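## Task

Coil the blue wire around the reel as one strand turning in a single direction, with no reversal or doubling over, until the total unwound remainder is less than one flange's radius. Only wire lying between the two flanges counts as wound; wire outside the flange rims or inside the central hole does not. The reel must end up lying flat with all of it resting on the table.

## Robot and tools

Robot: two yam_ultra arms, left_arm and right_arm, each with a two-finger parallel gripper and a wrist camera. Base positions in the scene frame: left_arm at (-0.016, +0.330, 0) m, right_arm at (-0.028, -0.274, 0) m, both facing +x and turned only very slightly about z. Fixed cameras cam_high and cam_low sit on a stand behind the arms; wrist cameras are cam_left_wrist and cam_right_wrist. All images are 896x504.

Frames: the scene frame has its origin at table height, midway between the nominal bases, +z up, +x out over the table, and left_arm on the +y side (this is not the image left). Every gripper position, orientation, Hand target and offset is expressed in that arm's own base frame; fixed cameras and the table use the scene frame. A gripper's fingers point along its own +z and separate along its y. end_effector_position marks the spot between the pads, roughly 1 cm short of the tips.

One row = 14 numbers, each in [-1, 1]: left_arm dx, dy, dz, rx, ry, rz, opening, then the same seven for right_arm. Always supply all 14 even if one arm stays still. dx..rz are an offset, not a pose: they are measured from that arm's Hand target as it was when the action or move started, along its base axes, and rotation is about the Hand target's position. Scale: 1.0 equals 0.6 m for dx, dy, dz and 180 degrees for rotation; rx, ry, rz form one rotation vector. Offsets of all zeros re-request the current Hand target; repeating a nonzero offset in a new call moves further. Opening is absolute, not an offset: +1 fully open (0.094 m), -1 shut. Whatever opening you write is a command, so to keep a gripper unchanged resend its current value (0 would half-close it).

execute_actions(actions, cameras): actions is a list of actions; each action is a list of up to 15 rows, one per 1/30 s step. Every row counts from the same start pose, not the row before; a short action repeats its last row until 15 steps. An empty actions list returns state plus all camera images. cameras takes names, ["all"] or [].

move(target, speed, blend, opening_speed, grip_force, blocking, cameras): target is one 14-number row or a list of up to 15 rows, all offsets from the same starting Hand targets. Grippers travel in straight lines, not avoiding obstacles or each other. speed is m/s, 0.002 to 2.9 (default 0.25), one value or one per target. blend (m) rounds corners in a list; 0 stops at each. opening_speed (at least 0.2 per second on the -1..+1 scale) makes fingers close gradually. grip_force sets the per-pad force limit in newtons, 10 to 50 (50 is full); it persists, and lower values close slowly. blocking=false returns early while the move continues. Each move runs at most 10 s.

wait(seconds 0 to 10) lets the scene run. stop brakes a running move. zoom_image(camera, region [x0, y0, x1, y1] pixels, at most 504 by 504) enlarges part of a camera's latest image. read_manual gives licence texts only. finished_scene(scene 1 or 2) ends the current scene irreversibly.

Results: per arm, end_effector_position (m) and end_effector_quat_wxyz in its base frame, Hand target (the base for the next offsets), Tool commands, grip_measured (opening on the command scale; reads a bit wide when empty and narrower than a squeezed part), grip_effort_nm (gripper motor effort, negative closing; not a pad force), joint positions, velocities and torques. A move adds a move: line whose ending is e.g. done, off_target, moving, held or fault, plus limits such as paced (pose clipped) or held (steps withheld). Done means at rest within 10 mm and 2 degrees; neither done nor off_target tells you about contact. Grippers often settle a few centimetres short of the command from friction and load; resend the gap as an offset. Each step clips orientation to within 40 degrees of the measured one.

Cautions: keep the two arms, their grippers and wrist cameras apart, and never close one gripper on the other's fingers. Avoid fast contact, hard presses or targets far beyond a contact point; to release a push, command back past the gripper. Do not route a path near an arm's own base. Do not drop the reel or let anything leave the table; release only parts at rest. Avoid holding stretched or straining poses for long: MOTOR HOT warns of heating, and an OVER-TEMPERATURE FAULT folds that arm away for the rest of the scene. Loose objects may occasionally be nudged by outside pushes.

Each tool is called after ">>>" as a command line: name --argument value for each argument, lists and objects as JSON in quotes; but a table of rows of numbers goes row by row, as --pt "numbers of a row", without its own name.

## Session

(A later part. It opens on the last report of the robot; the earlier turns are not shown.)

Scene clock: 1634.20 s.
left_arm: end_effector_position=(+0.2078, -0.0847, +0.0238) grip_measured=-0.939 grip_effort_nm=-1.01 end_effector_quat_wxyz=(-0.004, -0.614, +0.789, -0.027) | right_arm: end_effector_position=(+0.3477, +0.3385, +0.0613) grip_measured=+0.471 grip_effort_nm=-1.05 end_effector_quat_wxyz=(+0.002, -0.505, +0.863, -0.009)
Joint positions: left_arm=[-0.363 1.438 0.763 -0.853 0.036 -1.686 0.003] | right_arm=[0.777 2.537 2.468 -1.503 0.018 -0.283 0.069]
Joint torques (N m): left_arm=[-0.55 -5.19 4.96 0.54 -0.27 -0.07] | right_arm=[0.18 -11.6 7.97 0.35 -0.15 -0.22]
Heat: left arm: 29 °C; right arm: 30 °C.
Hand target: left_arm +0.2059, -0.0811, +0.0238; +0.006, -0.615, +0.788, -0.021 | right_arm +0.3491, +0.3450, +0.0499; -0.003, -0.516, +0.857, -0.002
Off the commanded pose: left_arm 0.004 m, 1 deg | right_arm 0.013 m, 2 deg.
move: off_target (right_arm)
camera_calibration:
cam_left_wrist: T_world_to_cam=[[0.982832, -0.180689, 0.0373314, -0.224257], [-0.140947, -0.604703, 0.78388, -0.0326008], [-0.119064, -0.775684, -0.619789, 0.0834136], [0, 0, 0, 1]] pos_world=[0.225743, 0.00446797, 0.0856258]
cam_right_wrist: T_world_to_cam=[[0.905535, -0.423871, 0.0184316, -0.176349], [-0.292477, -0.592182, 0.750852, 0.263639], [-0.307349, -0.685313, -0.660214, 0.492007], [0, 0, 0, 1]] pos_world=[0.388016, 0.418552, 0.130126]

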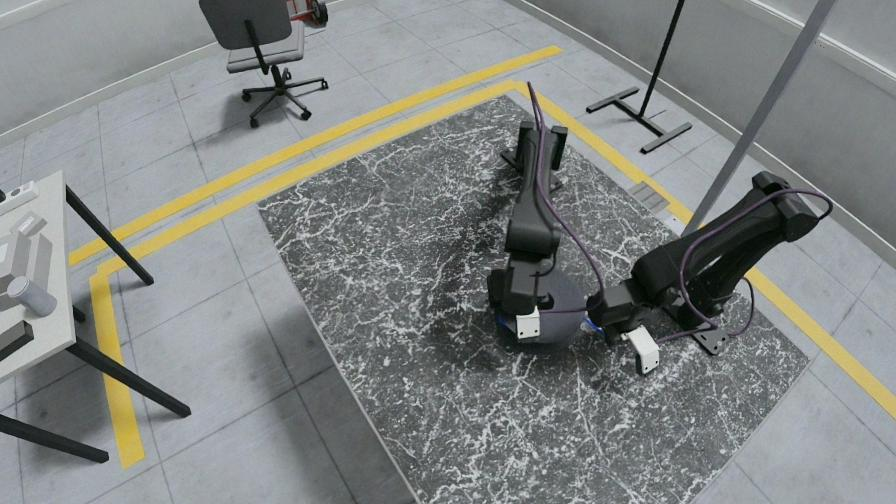

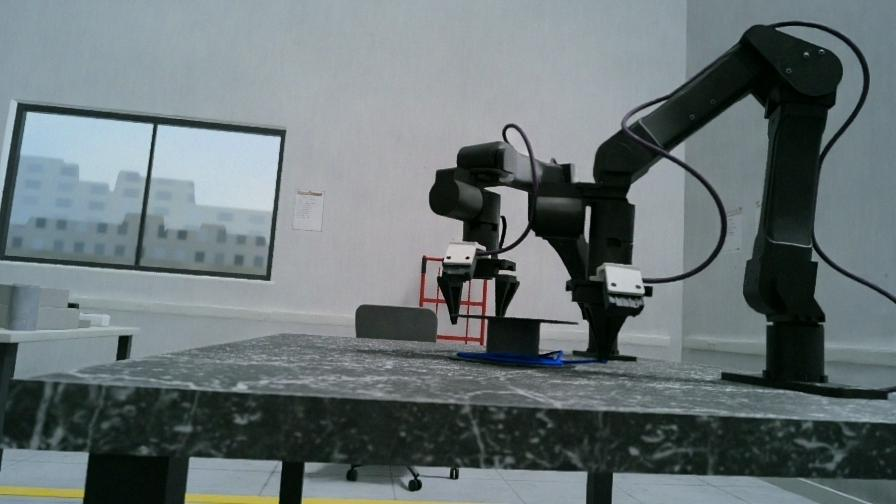

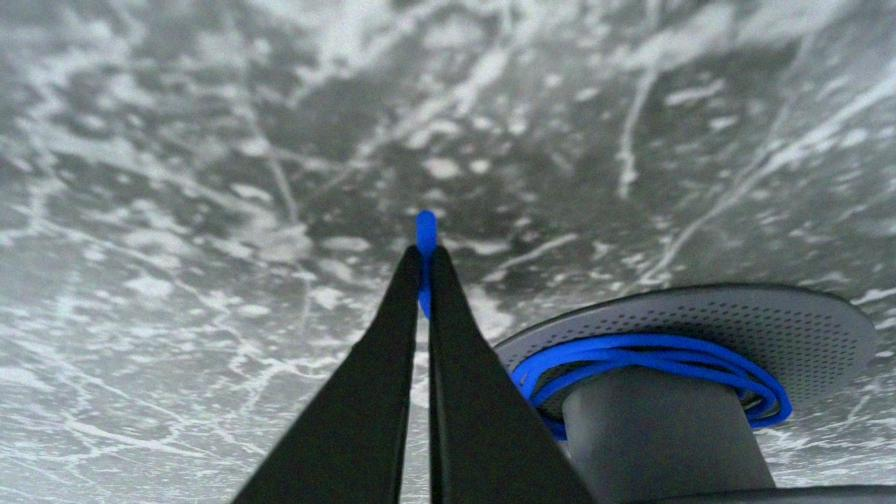

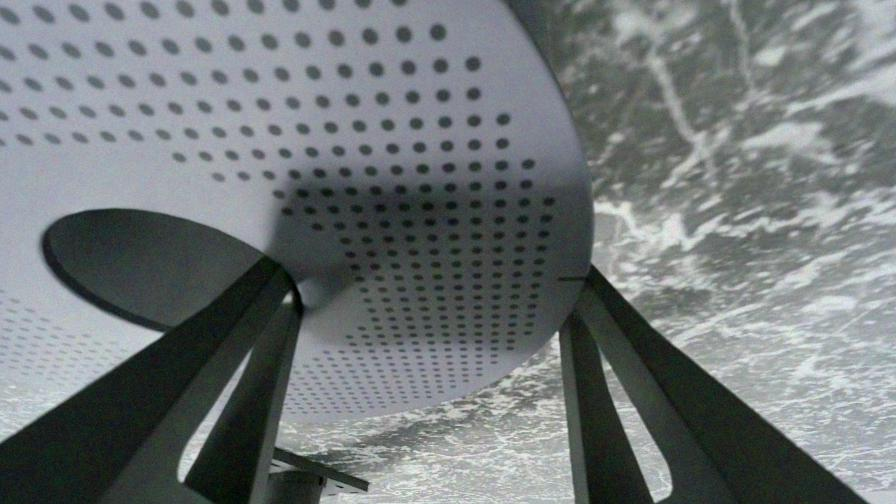

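>>> zoom_image --camera "cam_low" --region '[440, 310, 620, 390]'

>>> zoom_image --camera "cam_left_wrist" --region '[480, 310, 820, 450]'

Scaled by 2.800 from the camera's 896x504 image, which has a finer 1280x720 frame.

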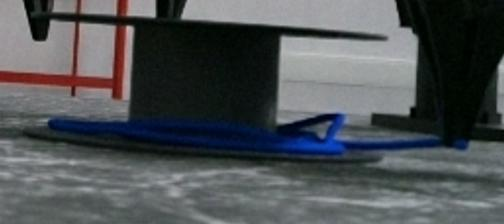

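Scaled by 1.482 from the camera's 896x504 image, which has a finer 1280x720 frame.

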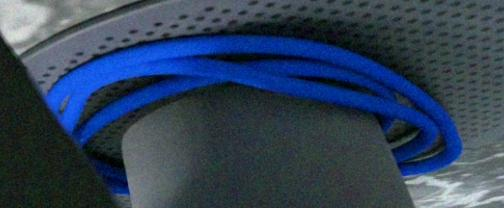

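>>> move --pt "-0.0028 -0.0165 0 0 0 0 -1 0.0091 0.0276 0 0 0 0.0833 0.42" --pt "-0.0055 -0.0329 0 0 0 0 -1 0.011 0.0569 0 0 0 0.1667 0.42" --speed 0.15 --blend 0.008 --cameras '["cam_high","cam_left_wrist"]'

Scene clock: 1659.43 s.
left_arm: end_effector_position=(+0.2004, -0.1028, +0.0238) grip_measured=-0.939 grip_effort_nm=-1.01 end_effector_quat_wxyz=(-0.005, -0.614, +0.789, -0.028) | right_arm: end_effector_position=(+0.3517, +0.3698, +0.0617) grip_measured=+0.471 grip_effort_nm=-1.04 end_effector_quat_wxyz=(-0.026, +0.703, -0.710, -0.003)
Joint positions: left_arm=[-0.452 1.438 0.763 -0.85 0.033 -1.775 0.003] | right_arm=[0.807 2.686 2.758 -1.589 -0.005 -0.754 0.069]
Joint torques (N m): left_arm=[-0.62 -3.84 6.26 0.55 -0.29 -0.04] | right_arm=[0.8 -12.22 7.88 0.65 0.15 -0.42]
Heat: left arm: 29 °C; right arm: 31 °C.
Hand target: left_arm +0.2026, -0.1008, +0.0237; +0.006, -0.615, +0.788, -0.021 | right_arm +0.3557, +0.3792, +0.0498; +0.002, +0.720, -0.694, +0.003
Off the commanded pose: left_arm 0.003 m, 1 deg | right_arm 0.016 m, 4 deg.
joint read past its limit (right arm) — joint 4 (wrist pitch), lower limit.
joint sent to its limit (right arm) — joint 4 (wrist pitch), lower limit. The joint targets are off in orientation, not in position.
move: off_target (right_arm)
camera_calibration:
cam_left_wrist: T_world_to_cam=[[0.982912, -0.180225, 0.0374631, -0.220355], [-0.140641, -0.603954, 0.784512, -0.0445503], [-0.118762, -0.776375, -0.618981, 0.0683754], [0, 0, 0, 1]] pos_world=[0.218444, -0.0135347, 0.0855285]
Images, in order (width x height): cam_high 896x504, cam_left_wrist 896x504.

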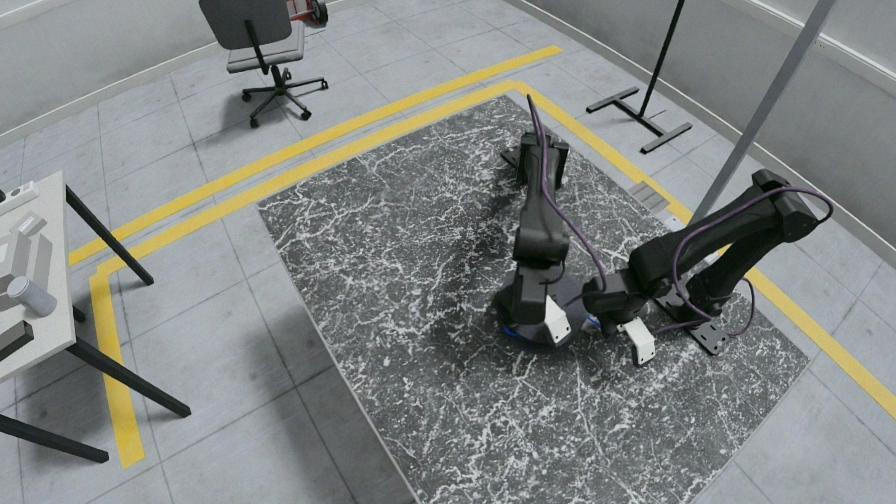

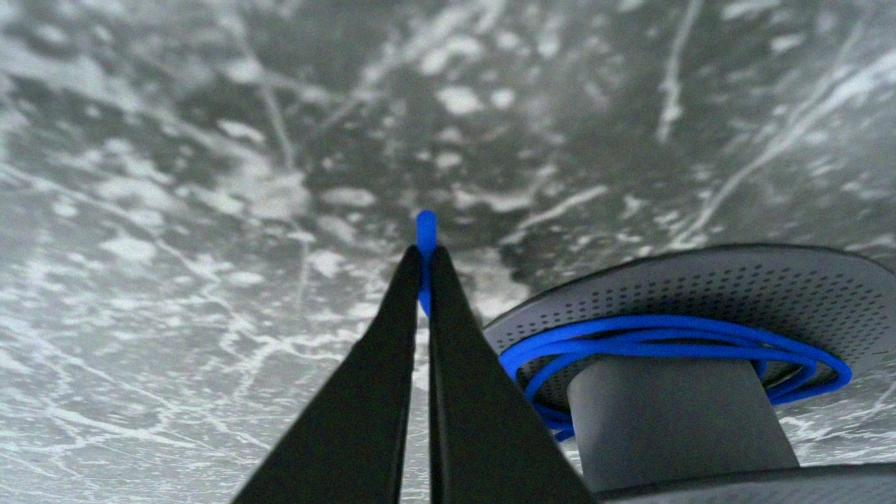

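>>> zoom_image --camera "cam_left_wrist" --region '[470, 280, 896, 500]'

>>> zoom_image --camera "cam_high" --region '[480, 260, 640, 380]'

Scaled by 1.183 from the camera's 896x504 image, which has a finer 1280x720 frame.

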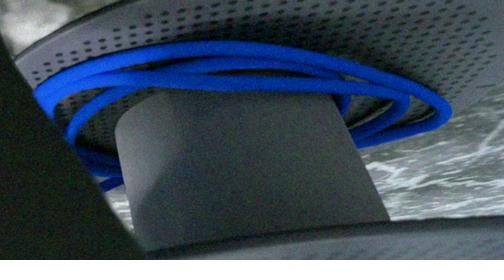

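Scaled by 3.150 from the camera's 896x504 image, which has a finer 1280x720 frame.

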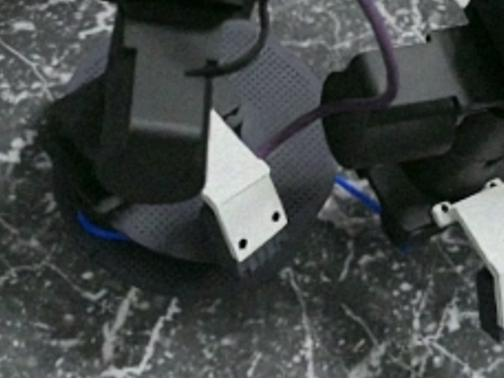

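>>> move --pt "0 0 0 0 0 0 -1 -0.0067 -0.0157 0.0198 0 0 0 0.42" --pt "0 0 0 0 0 0 -1 -0.0067 -0.0157 0.0198 0 0 0 0.92" --pt "0 0 0 0 0 0 -1 -0.0067 -0.0157 0.117 0 0 0 0.92" --pt "0 0 0 0 0 0 -1 -0.2762 -0.182 0.1337 0 0 -0.7722 0.92" --pt "0 0 0 0 0 0 -1 -0.2953 -0.1903 0.0445 0.3896 0.1615 -0.6844 0" --speed '[0.1,0.1,0.25,0.6,0.4]' --blend '[0,0,0.01,0.02,0]' --opening_speed 1.5 --cameras '["cam_right_wrist","cam_high","cam_low"]'

>>> zoom_image --camera "cam_right_wrist" --region '[320, 0, 620, 230]'

Scene clock: 1682.63 s.
left_arm: end_effector_position=(+0.2010, -0.1029, +0.0239) grip_measured=-0.939 grip_effort_nm=-1.00 end_effector_quat_wxyz=(-0.004, -0.614, +0.789, -0.029) | right_arm: end_effector_position=(+0.1784, +0.2690, +0.0819) grip_measured=+0.002 grip_effort_nm=-0.14 end_effector_quat_wxyz=(+0.186, +0.347, +0.792, +0.465)
Joint positions: left_arm=[-0.452 1.438 0.763 -0.848 0.032 -1.776 0.003] | right_arm=[1.168 1.142 0.265 0.322 0.337 1.805 0.047]
Joint torques (N m): left_arm=[-0.64 -3.85 6.3 0.53 -0.28 -0.07] | right_arm=[0.13 -2.11 5.19 2.15 0.31 -0.19]
Heat: left arm: 28 °C; right arm: 30 °C.
Hand target: left_arm +0.2026, -0.1008, +0.0237; +0.006, -0.615, +0.788, -0.021 | right_arm +0.1785, +0.2649, +0.0765; +0.196, +0.343, +0.796, +0.459
Off the commanded pose: left_arm 0.003 m, 1 deg | right_arm 0.007 m, 1 deg.
move: done; target 2's new opening was sent with right_arm's hand 0.001 m and 4 deg from that target
camera_calibration:
cam_right_wrist: T_world_to_cam=[[-0.326557, -0.378441, -0.866108, 0.227106], [-0.937309, 0.0116695, 0.348304, 0.143147], [-0.121705, 0.925552, -0.358527, -0.085105], [0, 0, 0, 1]] pos_world=[0.197978, 0.163045, 0.116328]
Images, in order (width x height): cam_high 896x504, cam_low 896x504, cam_right_wrist 896x504.

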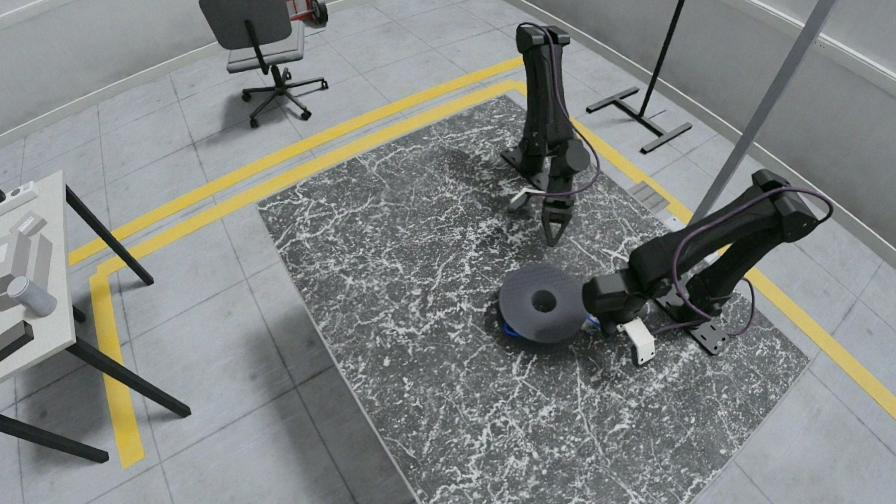

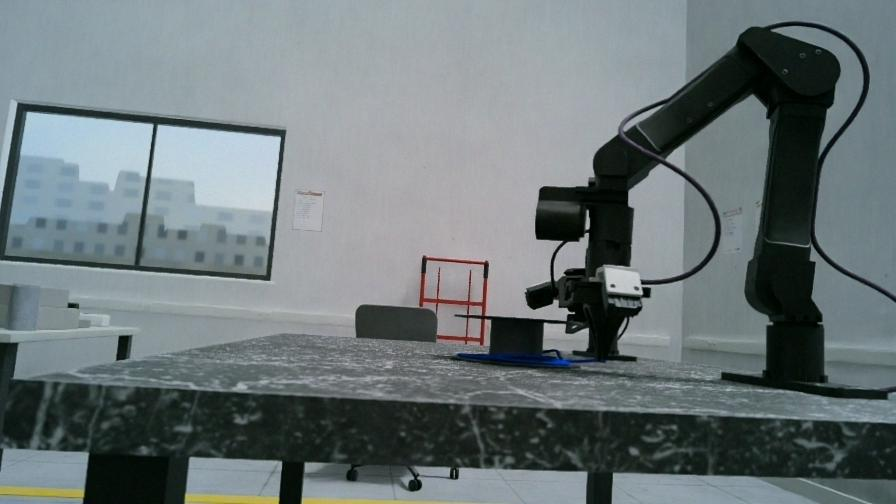

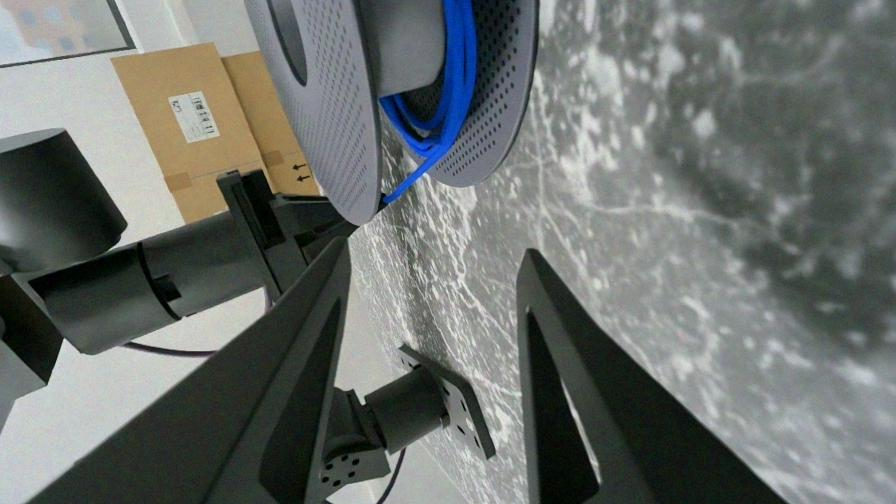

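Scaled by 1.680 from the camera's 896x504 image, which has a finer 1280x720 frame.

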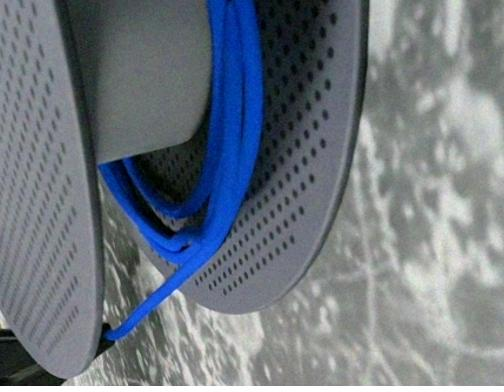

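>>> move --pt "0 0 0 0 0 0 -1 0 0.0085 0.0892 -0.254 0.2168 0.0655 0" --pt "0 0 0 0 0 0 -1 0.1365 0.0855 0.0642 -0.254 0.2168 0.0655 0.92" --speed 0.4 --blend '[0.02,0]' --cameras '["cam_right_wrist"]'

Scene clock: 1726.00 s.
left_arm: end_effector_position=(+0.2010, -0.1029, +0.0239) grip_measured=-0.939 grip_effort_nm=-1.01 end_effector_quat_wxyz=(-0.004, -0.614, +0.789, -0.029) | right_arm: end_effector_position=(+0.2598, +0.3141, +0.1138) grip_measured=+0.918 grip_effort_nm=0.10 end_effector_quat_wxyz=(-0.005, +0.298, +0.955, +0.005)
Joint positions: left_arm=[-0.452 1.438 0.763 -0.848 0.032 -1.776 0.003] | right_arm=[0.871 2.106 1.94 -1.399 -0.014 1.477 0.09]
Joint torques (N m): left_arm=[-0.62 -3.86 6.28 0.54 -0.28 -0.06] | right_arm=[0.25 -10.44 8.51 0.05 0.06 -0.08]
Heat: left arm: 28 °C; right arm: 31 °C.
Hand target: left_arm +0.2026, -0.1008, +0.0237; +0.006, -0.615, +0.788, -0.021 | right_arm +0.2605, +0.3163, +0.1152; -0.004, +0.292, +0.957, +0.001
Off the commanded pose: left_arm 0.003 m, 1 deg | right_arm 0.003 m, 1 deg.
move: done
camera_calibration:
cam_right_wrist: T_world_to_cam=[[-0.507436, -0.861664, -0.00666802, 0.399314], [-0.568285, 0.328827, 0.754271, -0.0339478], [-0.647736, 0.386533, -0.656529, 0.234327], [0, 0, 0, 1]] pos_world=[0.335116, 0.264662, 0.182111]
Images, in order (width x height): cam_right_wrist 896x504.

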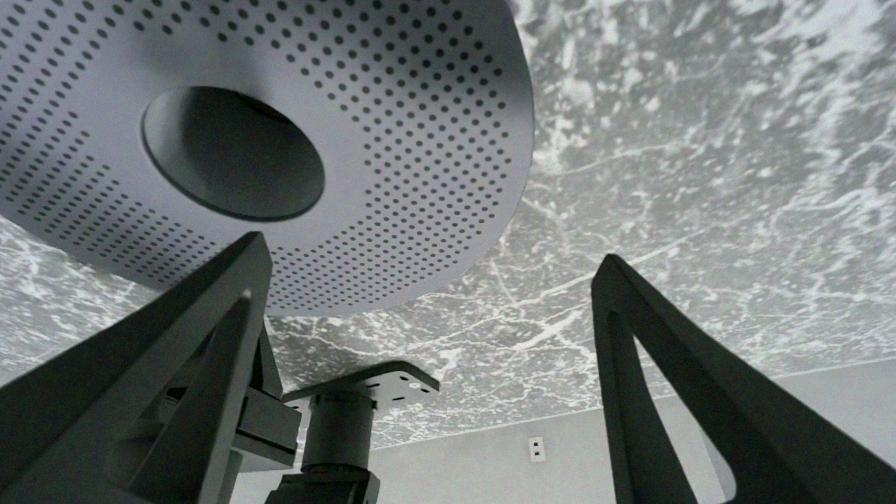

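>>> move --pt "0 0 0 0 0 0 -1 0.0015 -0.001 -0.1087 0 0 0 0.92" --pt "0 0 0 0 0 0 -1 0.0015 -0.001 -0.1087 0 0 0 0.42" --speed 0.12 --opening_speed 1.0 --cameras '["cam_right_wrist"]'

Scene clock: 1737.33 s.
left_arm: end_effector_position=(+0.2010, -0.1028, +0.0239) grip_measured=-0.939 grip_effort_nm=-1.01 end_effector_quat_wxyz=(-0.004, -0.614, +0.789, -0.029) | right_arm: end_effector_position=(+0.2627, +0.3196, +0.0602) grip_measured=+0.472 grip_effort_nm=-1.04 end_effector_quat_wxyz=(-0.004, +0.294, +0.956, +0.015)
Joint positions: left_arm=[-0.452 1.438 0.763 -0.848 0.032 -1.776 0.003] | right_arm=[0.872 2.118 1.746 -1.173 -0.019 1.469 0.069]
Joint torques (N m): left_arm=[-0.64 -3.88 6.3 0.53 -0.26 -0.07] | right_arm=[-0.05 -10.59 5 0.32 0.1 -0.05]
Heat: left arm: 28 °C; right arm: 31 °C.
Hand target: left_arm +0.2026, -0.1008, +0.0237; +0.006, -0.615, +0.788, -0.021 | right_arm +0.2613, +0.3156, +0.0499; -0.004, +0.292, +0.957, +0.001
Off the commanded pose: left_arm 0.003 m, 1 deg | right_arm 0.011 m, 2 deg.
move: off_target (right_arm)
camera_calibration:
cam_right_wrist: T_world_to_cam=[[-0.500315, -0.865427, -0.0268476, 0.405761], [-0.577362, 0.310352, 0.755205, 0.0145559], [-0.645243, 0.393341, -0.654939, 0.196041], [0, 0, 0, 1]] pos_world=[0.337907, 0.269528, 0.128296]
Images, in order (width x height): cam_right_wrist 896x504.

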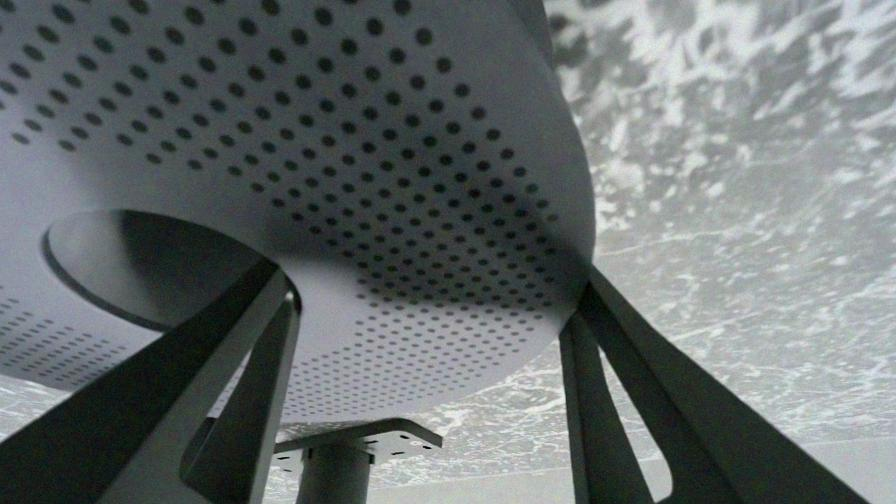

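Now rotate ~78° while the left follows.

>>> move --pt "-0.0016 -0.010 0 0 0 -0.024 -1 0.0207 -0.0096 0 0 0 0.0722 0.42" --pt "-0.0032 -0.0255 0 0 0 -0.048 -1 0.0434 -0.0142 0 0 0 0.1444 0.42" --pt "-0.0048 -0.043 0 0 0 -0.072 -1 0.0668 -0.0134 0 0 0 0.2167 0.42" --pt "-0.0064 -0.061 0 0 0 -0.096 -1 0.0898 -0.0072 0 0 0 0.2889 0.42" --pt "-0.008 -0.08 0 0 0 -0.12 -1 0.1111 0.0043 0 0 0 0.3611 0.42" --pt "-0.0095 -0.099 0 0 0 -0.144 -1 0.1295 0.0204 0 0 0 0.4333 0.42" --speed 0.15 --blend 0.008 --cameras '["all"]'

>>> zoom_image --camera "cam_low" --region '[440, 310, 620, 390]'

>>> zoom_image --camera "cam_left_wrist" --region '[380, 190, 884, 504]'

Scene clock: 1747.47 s.
left_arm: end_effector_position=(+0.1894, -0.1548, +0.0191) grip_measured=-0.939 grip_effort_nm=-1.00 end_effector_quat_wxyz=(-0.009, -0.429, +0.903, -0.017) | right_arm: end_effector_position=(+0.3341, +0.3273, +0.0603) grip_measured=+0.472 grip_effort_nm=-1.05 end_effector_quat_wxyz=(+0.003, -0.369, +0.929, +0.000)
Joint positions: left_arm=[-0.666 1.546 0.841 -0.843 0.031 -1.553 0.003] | right_arm=[0.774 2.4 2.215 -1.38 0.002 0.017 0.069]
Joint torques (N m): left_arm=[-0.68 -4.46 8.38 0.5 -0.18 0.07] | right_arm=[-0.76 -10.97 7.95 0.25 0 -0.19]
Heat: left arm: 29 °C; right arm: 31 °C.
Hand target: left_arm +0.1970, -0.1602, +0.0238; +0.001, -0.423, +0.906, -0.022 | right_arm +0.3391, +0.3278, +0.0500; -0.003, -0.375, +0.927, -0.002
Off the commanded pose: left_arm 0.010 m, 1 deg | right_arm 0.012 m, 1 deg.
move: off_target (right_arm)
camera_calibration:
cam_left_wrist: T_world_to_cam=[[0.814928, -0.579071, 0.0238369, -0.24831], [-0.379135, -0.501547, 0.77763, -0.0126886], [-0.438348, -0.64275, -0.628271, 0.105091], [0, 0, 0, 1]] pos_world=[0.243611, -0.0826061, 0.0818114]
cam_right_wrist: T_world_to_cam=[[0.737636, -0.67519, 0.00341347, -0.029521], [-0.454178, -0.49243, 0.742453, 0.275599], [-0.499616, -0.54921, -0.66989, 0.499815], [0, 0, 0, 1]] pos_world=[0.396662, 0.390284, 0.130303]

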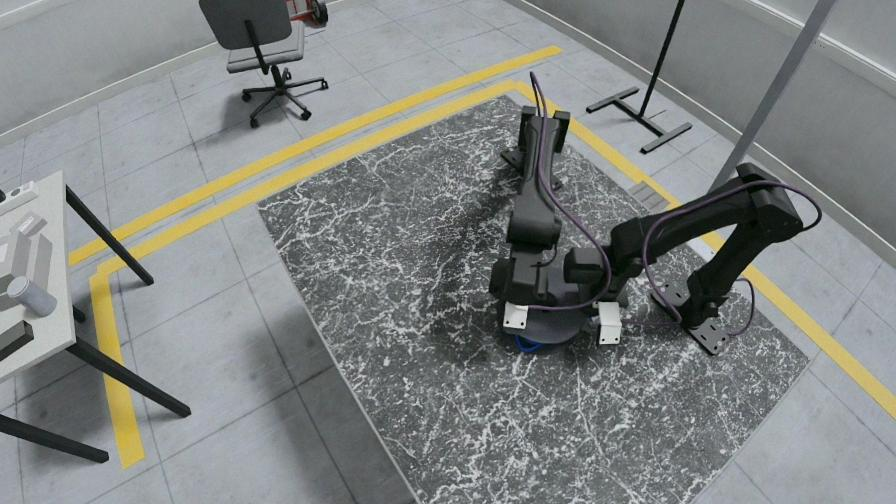

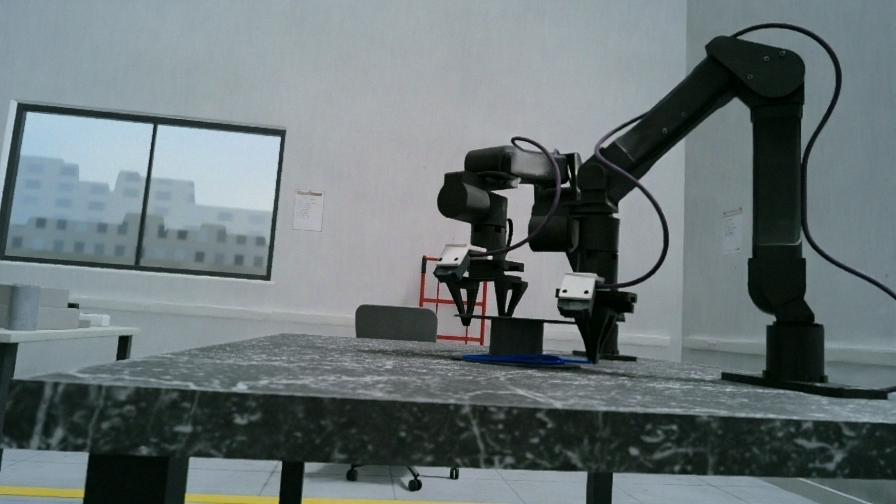

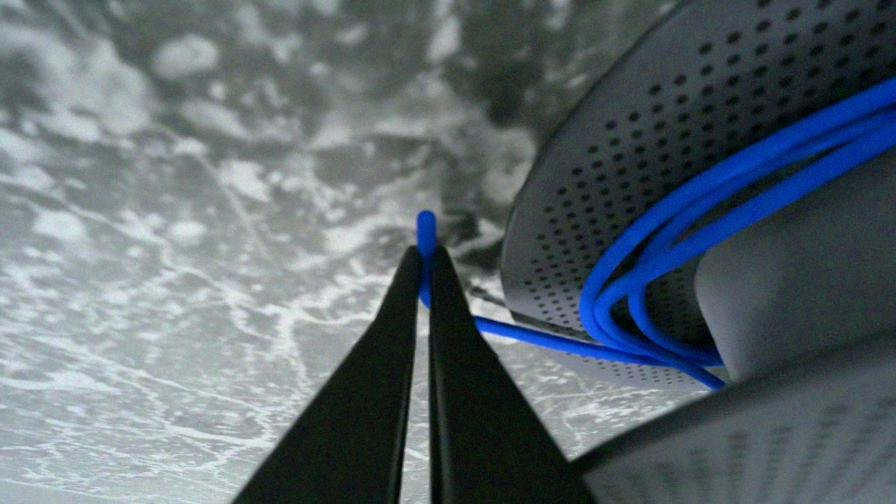

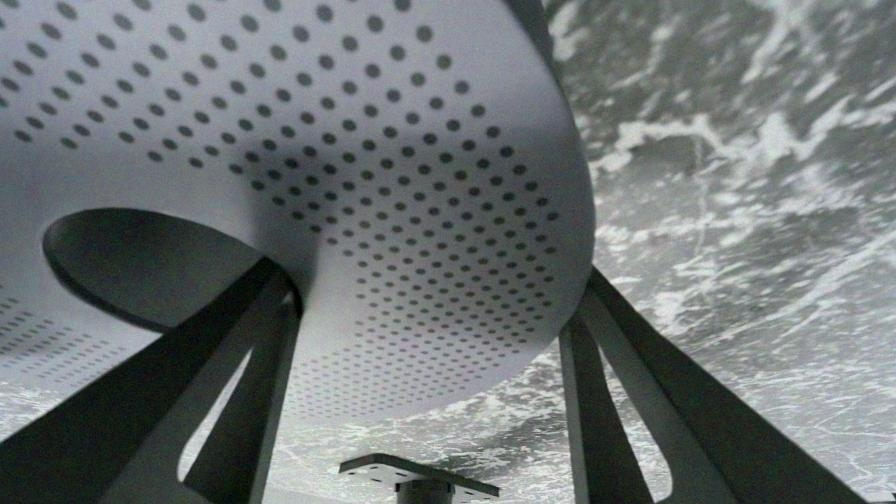

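Scaled by 2.800 from the camera's 896x504 image, which has a finer 1280x720 frame.

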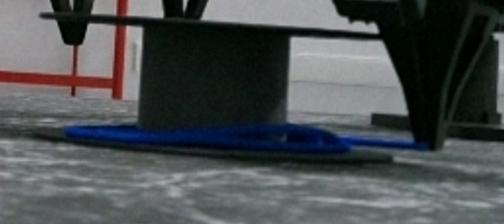

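Scaled by 1.000.

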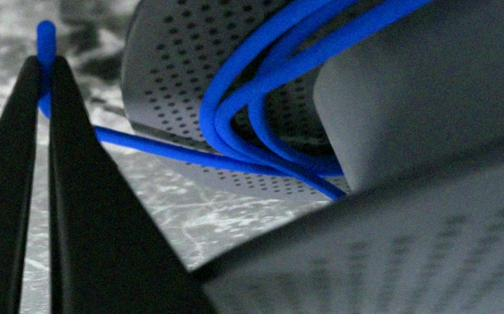

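>>> move --pt "0.0058 -0.0048 0.014 -0.0625 -0.0745 0 -1 0.0113 0.0152 0 0 0 0.0556 0.42" --pt "0.0115 -0.0097 0.02 -0.125 -0.149 0 -1 0.0222 0.0305 0 0 0 0.1111 0.42" --speed 0.08 --blend 0.006 --cameras '["all"]'

>>> zoom_image --camera "cam_low" --region '[440, 310, 620, 390]'

>>> zoom_image --camera "cam_left_wrist" --region '[380, 190, 884, 504]'

Scene clock: 1790.87 s.
left_arm: end_effector_position=(+0.2060, -0.1692, +0.0386) grip_measured=-0.940 grip_effort_nm=-1.01 end_effector_quat_wxyz=(+0.127, -0.400, +0.859, -0.293) | right_arm: end_effector_position=(+0.3511, +0.3421, +0.0606) grip_measured=+0.472 grip_effort_nm=-1.05 end_effector_quat_wxyz=(+0.003, -0.522, +0.853, -0.004)
Joint positions: left_arm=[-0.666 1.046 0.359 -0.235 0.037 -1.55 0.003] | right_arm=[0.774 2.57 2.529 -1.525 0.009 -0.325 0.069]
Joint torques (N m): left_arm=[0.51 -3.03 5.12 1.88 -0.02 0.11] | right_arm=[0.13 -11.89 7.9 0.21 -0.01 -0.21]
Heat: left arm: 29 °C; right arm: 31 °C.
Hand target: left_arm +0.2039, -0.1660, +0.0359; +0.128, -0.398, +0.860, -0.294 | right_arm +0.3524, +0.3461, +0.0499; -0.003, -0.530, +0.848, -0.003
Off the commanded pose: left_arm 0.005 m, 0 deg | right_arm 0.011 m, 1 deg.
move: off_target (right_arm)
camera_calibration:
cam_left_wrist: T_world_to_cam=[[0.653307, -0.456333, 0.604112, -0.238975], [-0.739331, -0.212706, 0.638864, 0.0997335], [-0.163036, -0.864012, -0.476343, 0.0152817], [0, 0, 0, 1]] pos_world=[0.232351, -0.0746345, 0.0879306]
cam_right_wrist: T_world_to_cam=[[0.921377, -0.388509, 0.0112091, -0.195153], [-0.266472, -0.610438, 0.745894, 0.264677], [-0.282944, -0.690236, -0.665971, 0.488531], [0, 0, 0, 1]] pos_world=[0.388565, 0.422952, 0.130114]

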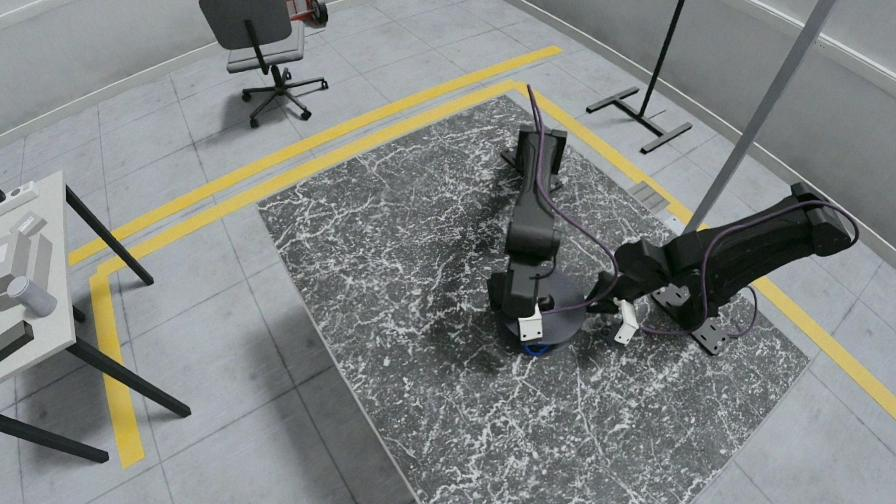

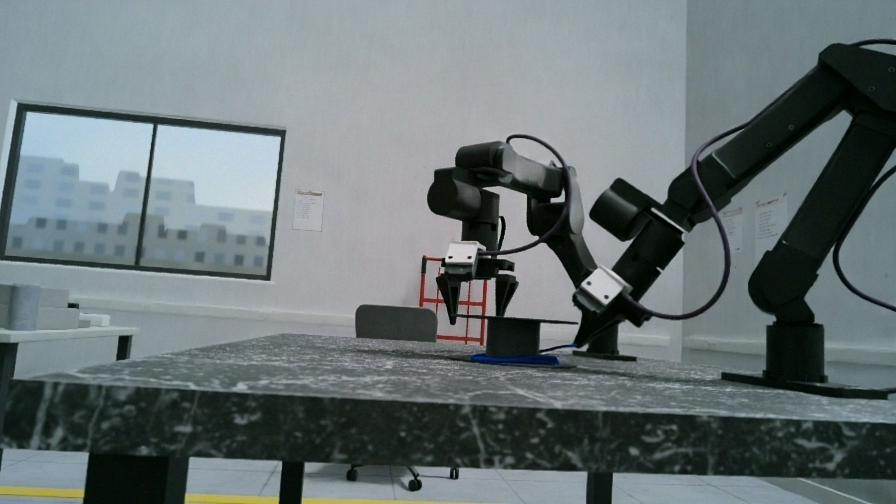

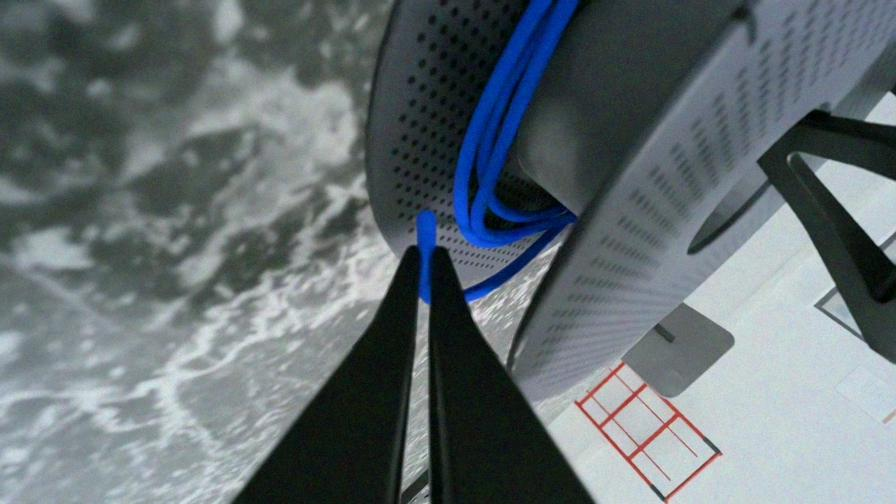

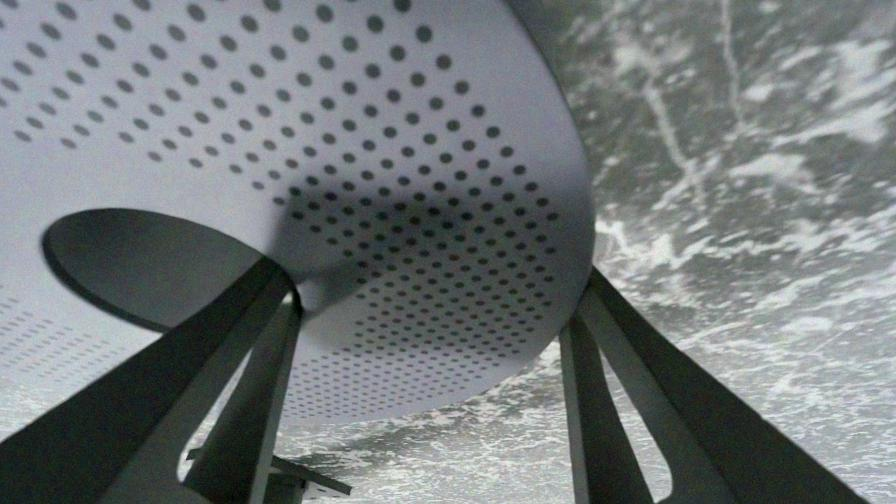

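Scaled by 2.800 from the camera's 896x504 image, which has a finer 1280x720 frame.

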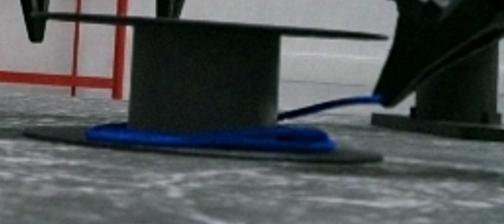

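Scaled by 1.000.

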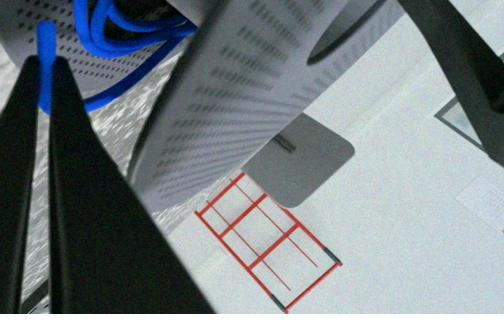

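>>> move --pt "0.004 -0.0034 -0.015 -0.0357 -0.0426 0 -1 0 0 0 0 0 0 0.42" --pt "0.0217 -0.0182 -0.02 -0.0357 -0.0426 0 -1 0 0 0 0 0 0 0.42" --speed 0.05 --blend 0.004 --cameras '["all"]'

>>> zoom_image --camera "cam_low" --region '[440, 310, 620, 390]'

>>> zoom_image --camera "cam_left_wrist" --region '[320, 0, 700, 330]'

Scene clock: 1807.97 s.
left_arm: end_effector_position=(+0.2147, -0.1757, +0.0218) grip_measured=-0.940 grip_effort_nm=-1.01 end_effector_quat_wxyz=(+0.160, -0.387, +0.832, -0.364) | right_arm: end_effector_position=(+0.3511, +0.3421, +0.0606) grip_measured=+0.472 grip_effort_nm=-1.05 end_effector_quat_wxyz=(+0.003, -0.522, +0.853, -0.004)
Joint positions: left_arm=[-0.661 1.101 0.17 0.177 0.043 -1.55 0.003] | right_arm=[0.774 2.57 2.529 -1.525 0.009 -0.325 0.069]
Joint torques (N m): left_arm=[0.24 -1.62 6.53 2.14 -0.02 0.08] | right_arm=[0.1 -11.96 8.14 0.22 -0.06 -0.17]
Heat: left arm: 29 °C; right arm: 31 °C.
Hand target: left_arm +0.2169, -0.1769, +0.0238; +0.162, -0.384, +0.831, -0.367 | right_arm +0.3524, +0.3461, +0.0499; -0.003, -0.530, +0.848, -0.003
Off the commanded pose: left_arm 0.003 m, 1 deg | right_arm 0.011 m, 1 deg.
move: off_target (right_arm)
camera_calibration:
cam_left_wrist: T_world_to_cam=[[0.567691, -0.384335, 0.72802, -0.209225], [-0.816429, -0.149303, 0.55781, 0.144986], [-0.10569, -0.911041, -0.398541, -0.019096], [0, 0, 0, 1]] pos_world=[0.235127, -0.0761627, 0.0638346]
cam_right_wrist: T_world_to_cam=[[0.921377, -0.388509, 0.0112091, -0.195153], [-0.266472, -0.610438, 0.745894, 0.264677], [-0.282944, -0.690236, -0.665971, 0.488531], [0, 0, 0, 1]] pos_world=[0.388565, 0.422952, 0.130114]

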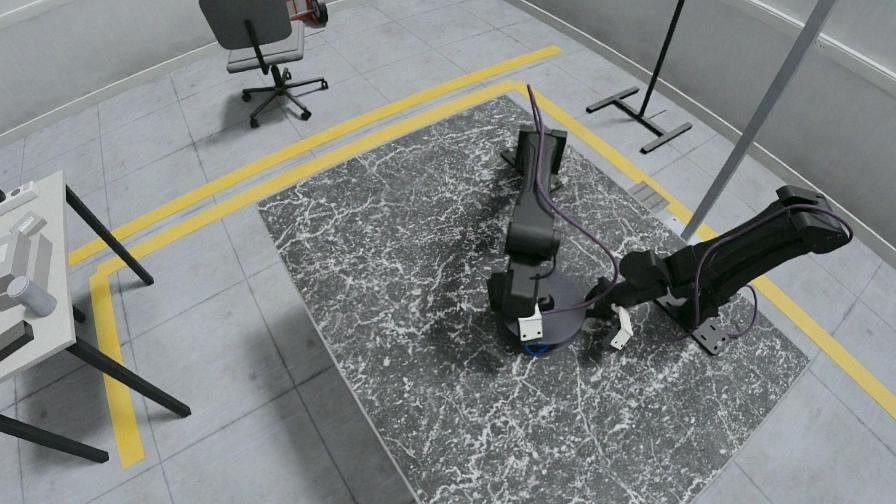

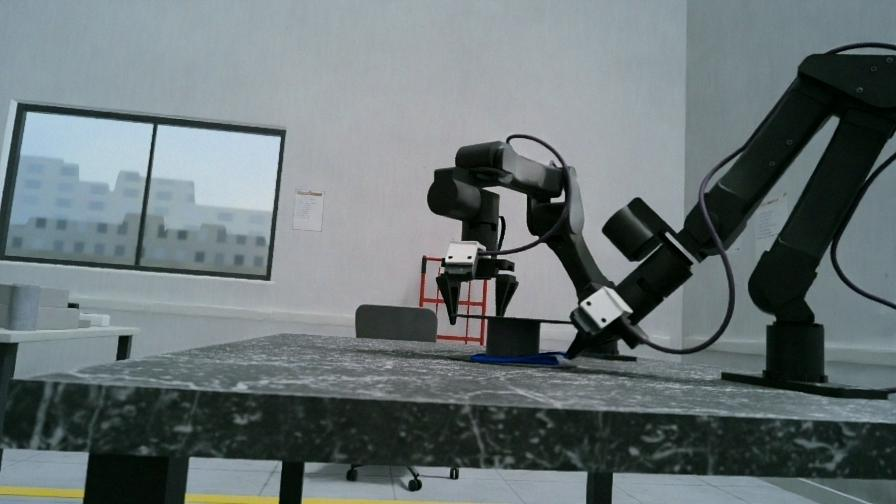

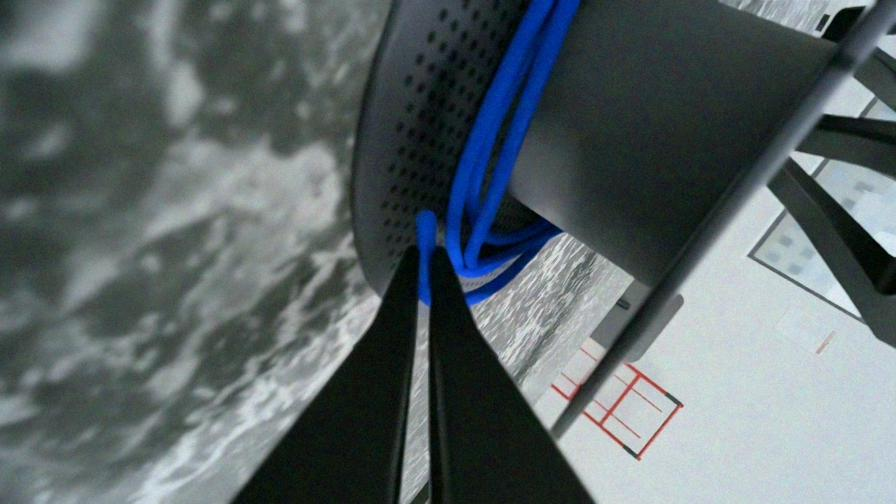

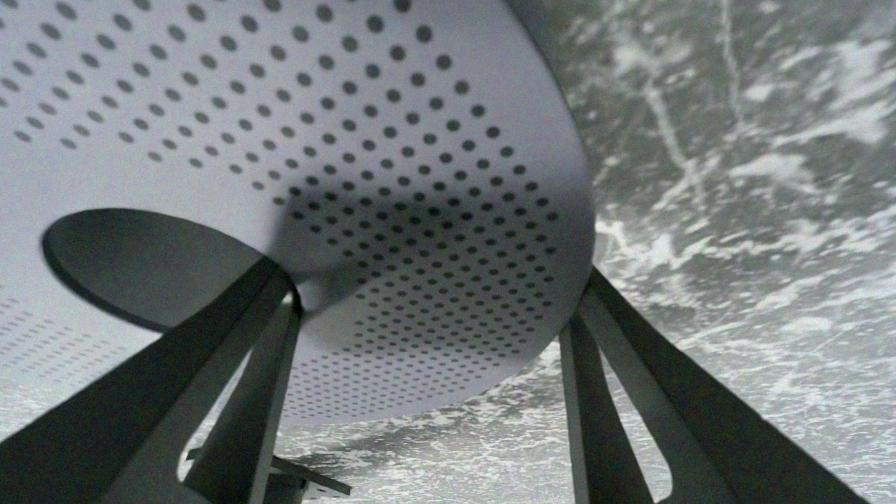

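Scaled by 2.800 from the camera's 896x504 image, which has a finer 1280x720 frame.

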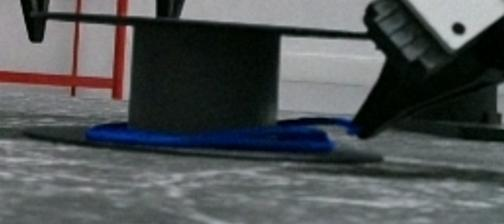

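Scaled by 1.326 from the camera's 896x504 image, which has a finer 1280x720 frame.

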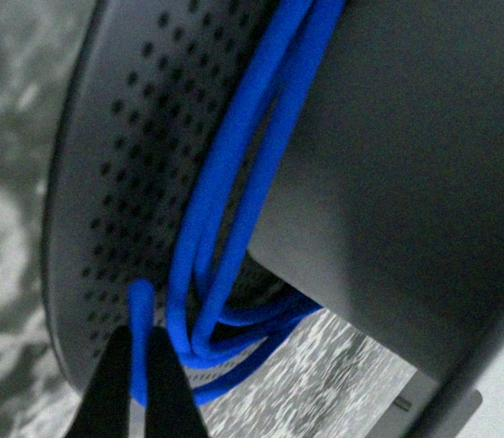

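>>> move --pt "0.0145 -0.0122 0.0 0 0 0 -1 0 0 0 0 0 0 0.42" --speed 0.05 --cameras '["cam_left_wrist"]'

Scene clock: 1813.83 s.
left_arm: end_effector_position=(+0.2172, -0.1776, +0.0143) grip_measured=-0.940 grip_effort_nm=-1.01 end_effector_quat_wxyz=(+0.157, -0.388, +0.835, -0.356) | right_arm: end_effector_position=(+0.3511, +0.3421, +0.0606) grip_measured=+0.472 grip_effort_nm=-1.05 end_effector_quat_wxyz=(+0.003, -0.522, +0.853, -0.004)
Joint positions: left_arm=[-0.661 1.172 0.176 0.223 0.043 -1.55 0.003] | right_arm=[0.774 2.57 2.529 -1.525 0.009 -0.325 0.069]
Joint torques (N m): left_arm=[0.01 -1.81 8.59 2.07 -0.04 0.07] | right_arm=[-0.01 -11.86 8.09 0.21 -0.02 -0.26]
Heat: left arm: 29 °C; right arm: 31 °C.
Hand target: left_arm +0.2256, -0.1842, +0.0238; +0.162, -0.384, +0.831, -0.367 | right_arm +0.3524, +0.3461, +0.0499; -0.003, -0.530, +0.848, -0.003
Off the commanded pose: left_arm 0.014 m, 2 deg | right_arm 0.011 m, 1 deg.
move: off_target (left_arm, right_arm)
camera_calibration:
cam_left_wrist: T_world_to_cam=[[0.57768, -0.392084, 0.71593, -0.209293], [-0.808652, -0.155399, 0.567392, 0.148004], [-0.111211, -0.906709, -0.40683, -0.021484], [0, 0, 0, 1]] pos_world=[0.238199, -0.0785405, 0.0571224]
Images, in order (width x height): cam_left_wrist 896x504.

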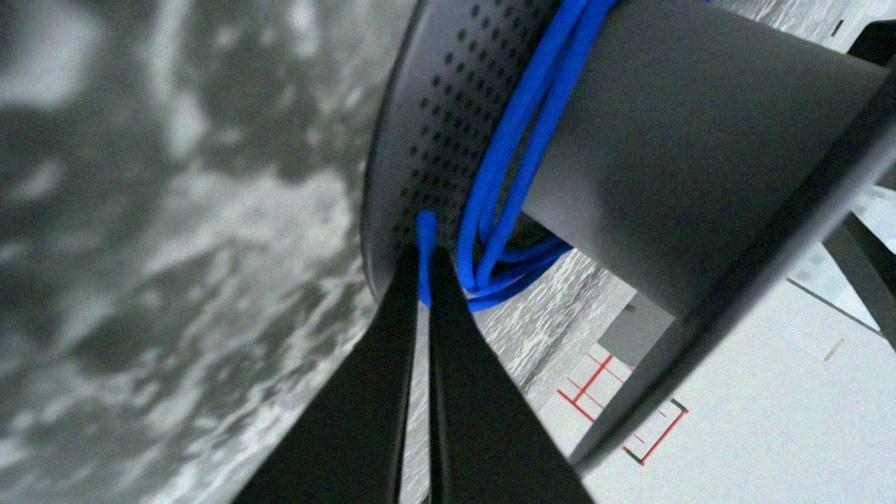

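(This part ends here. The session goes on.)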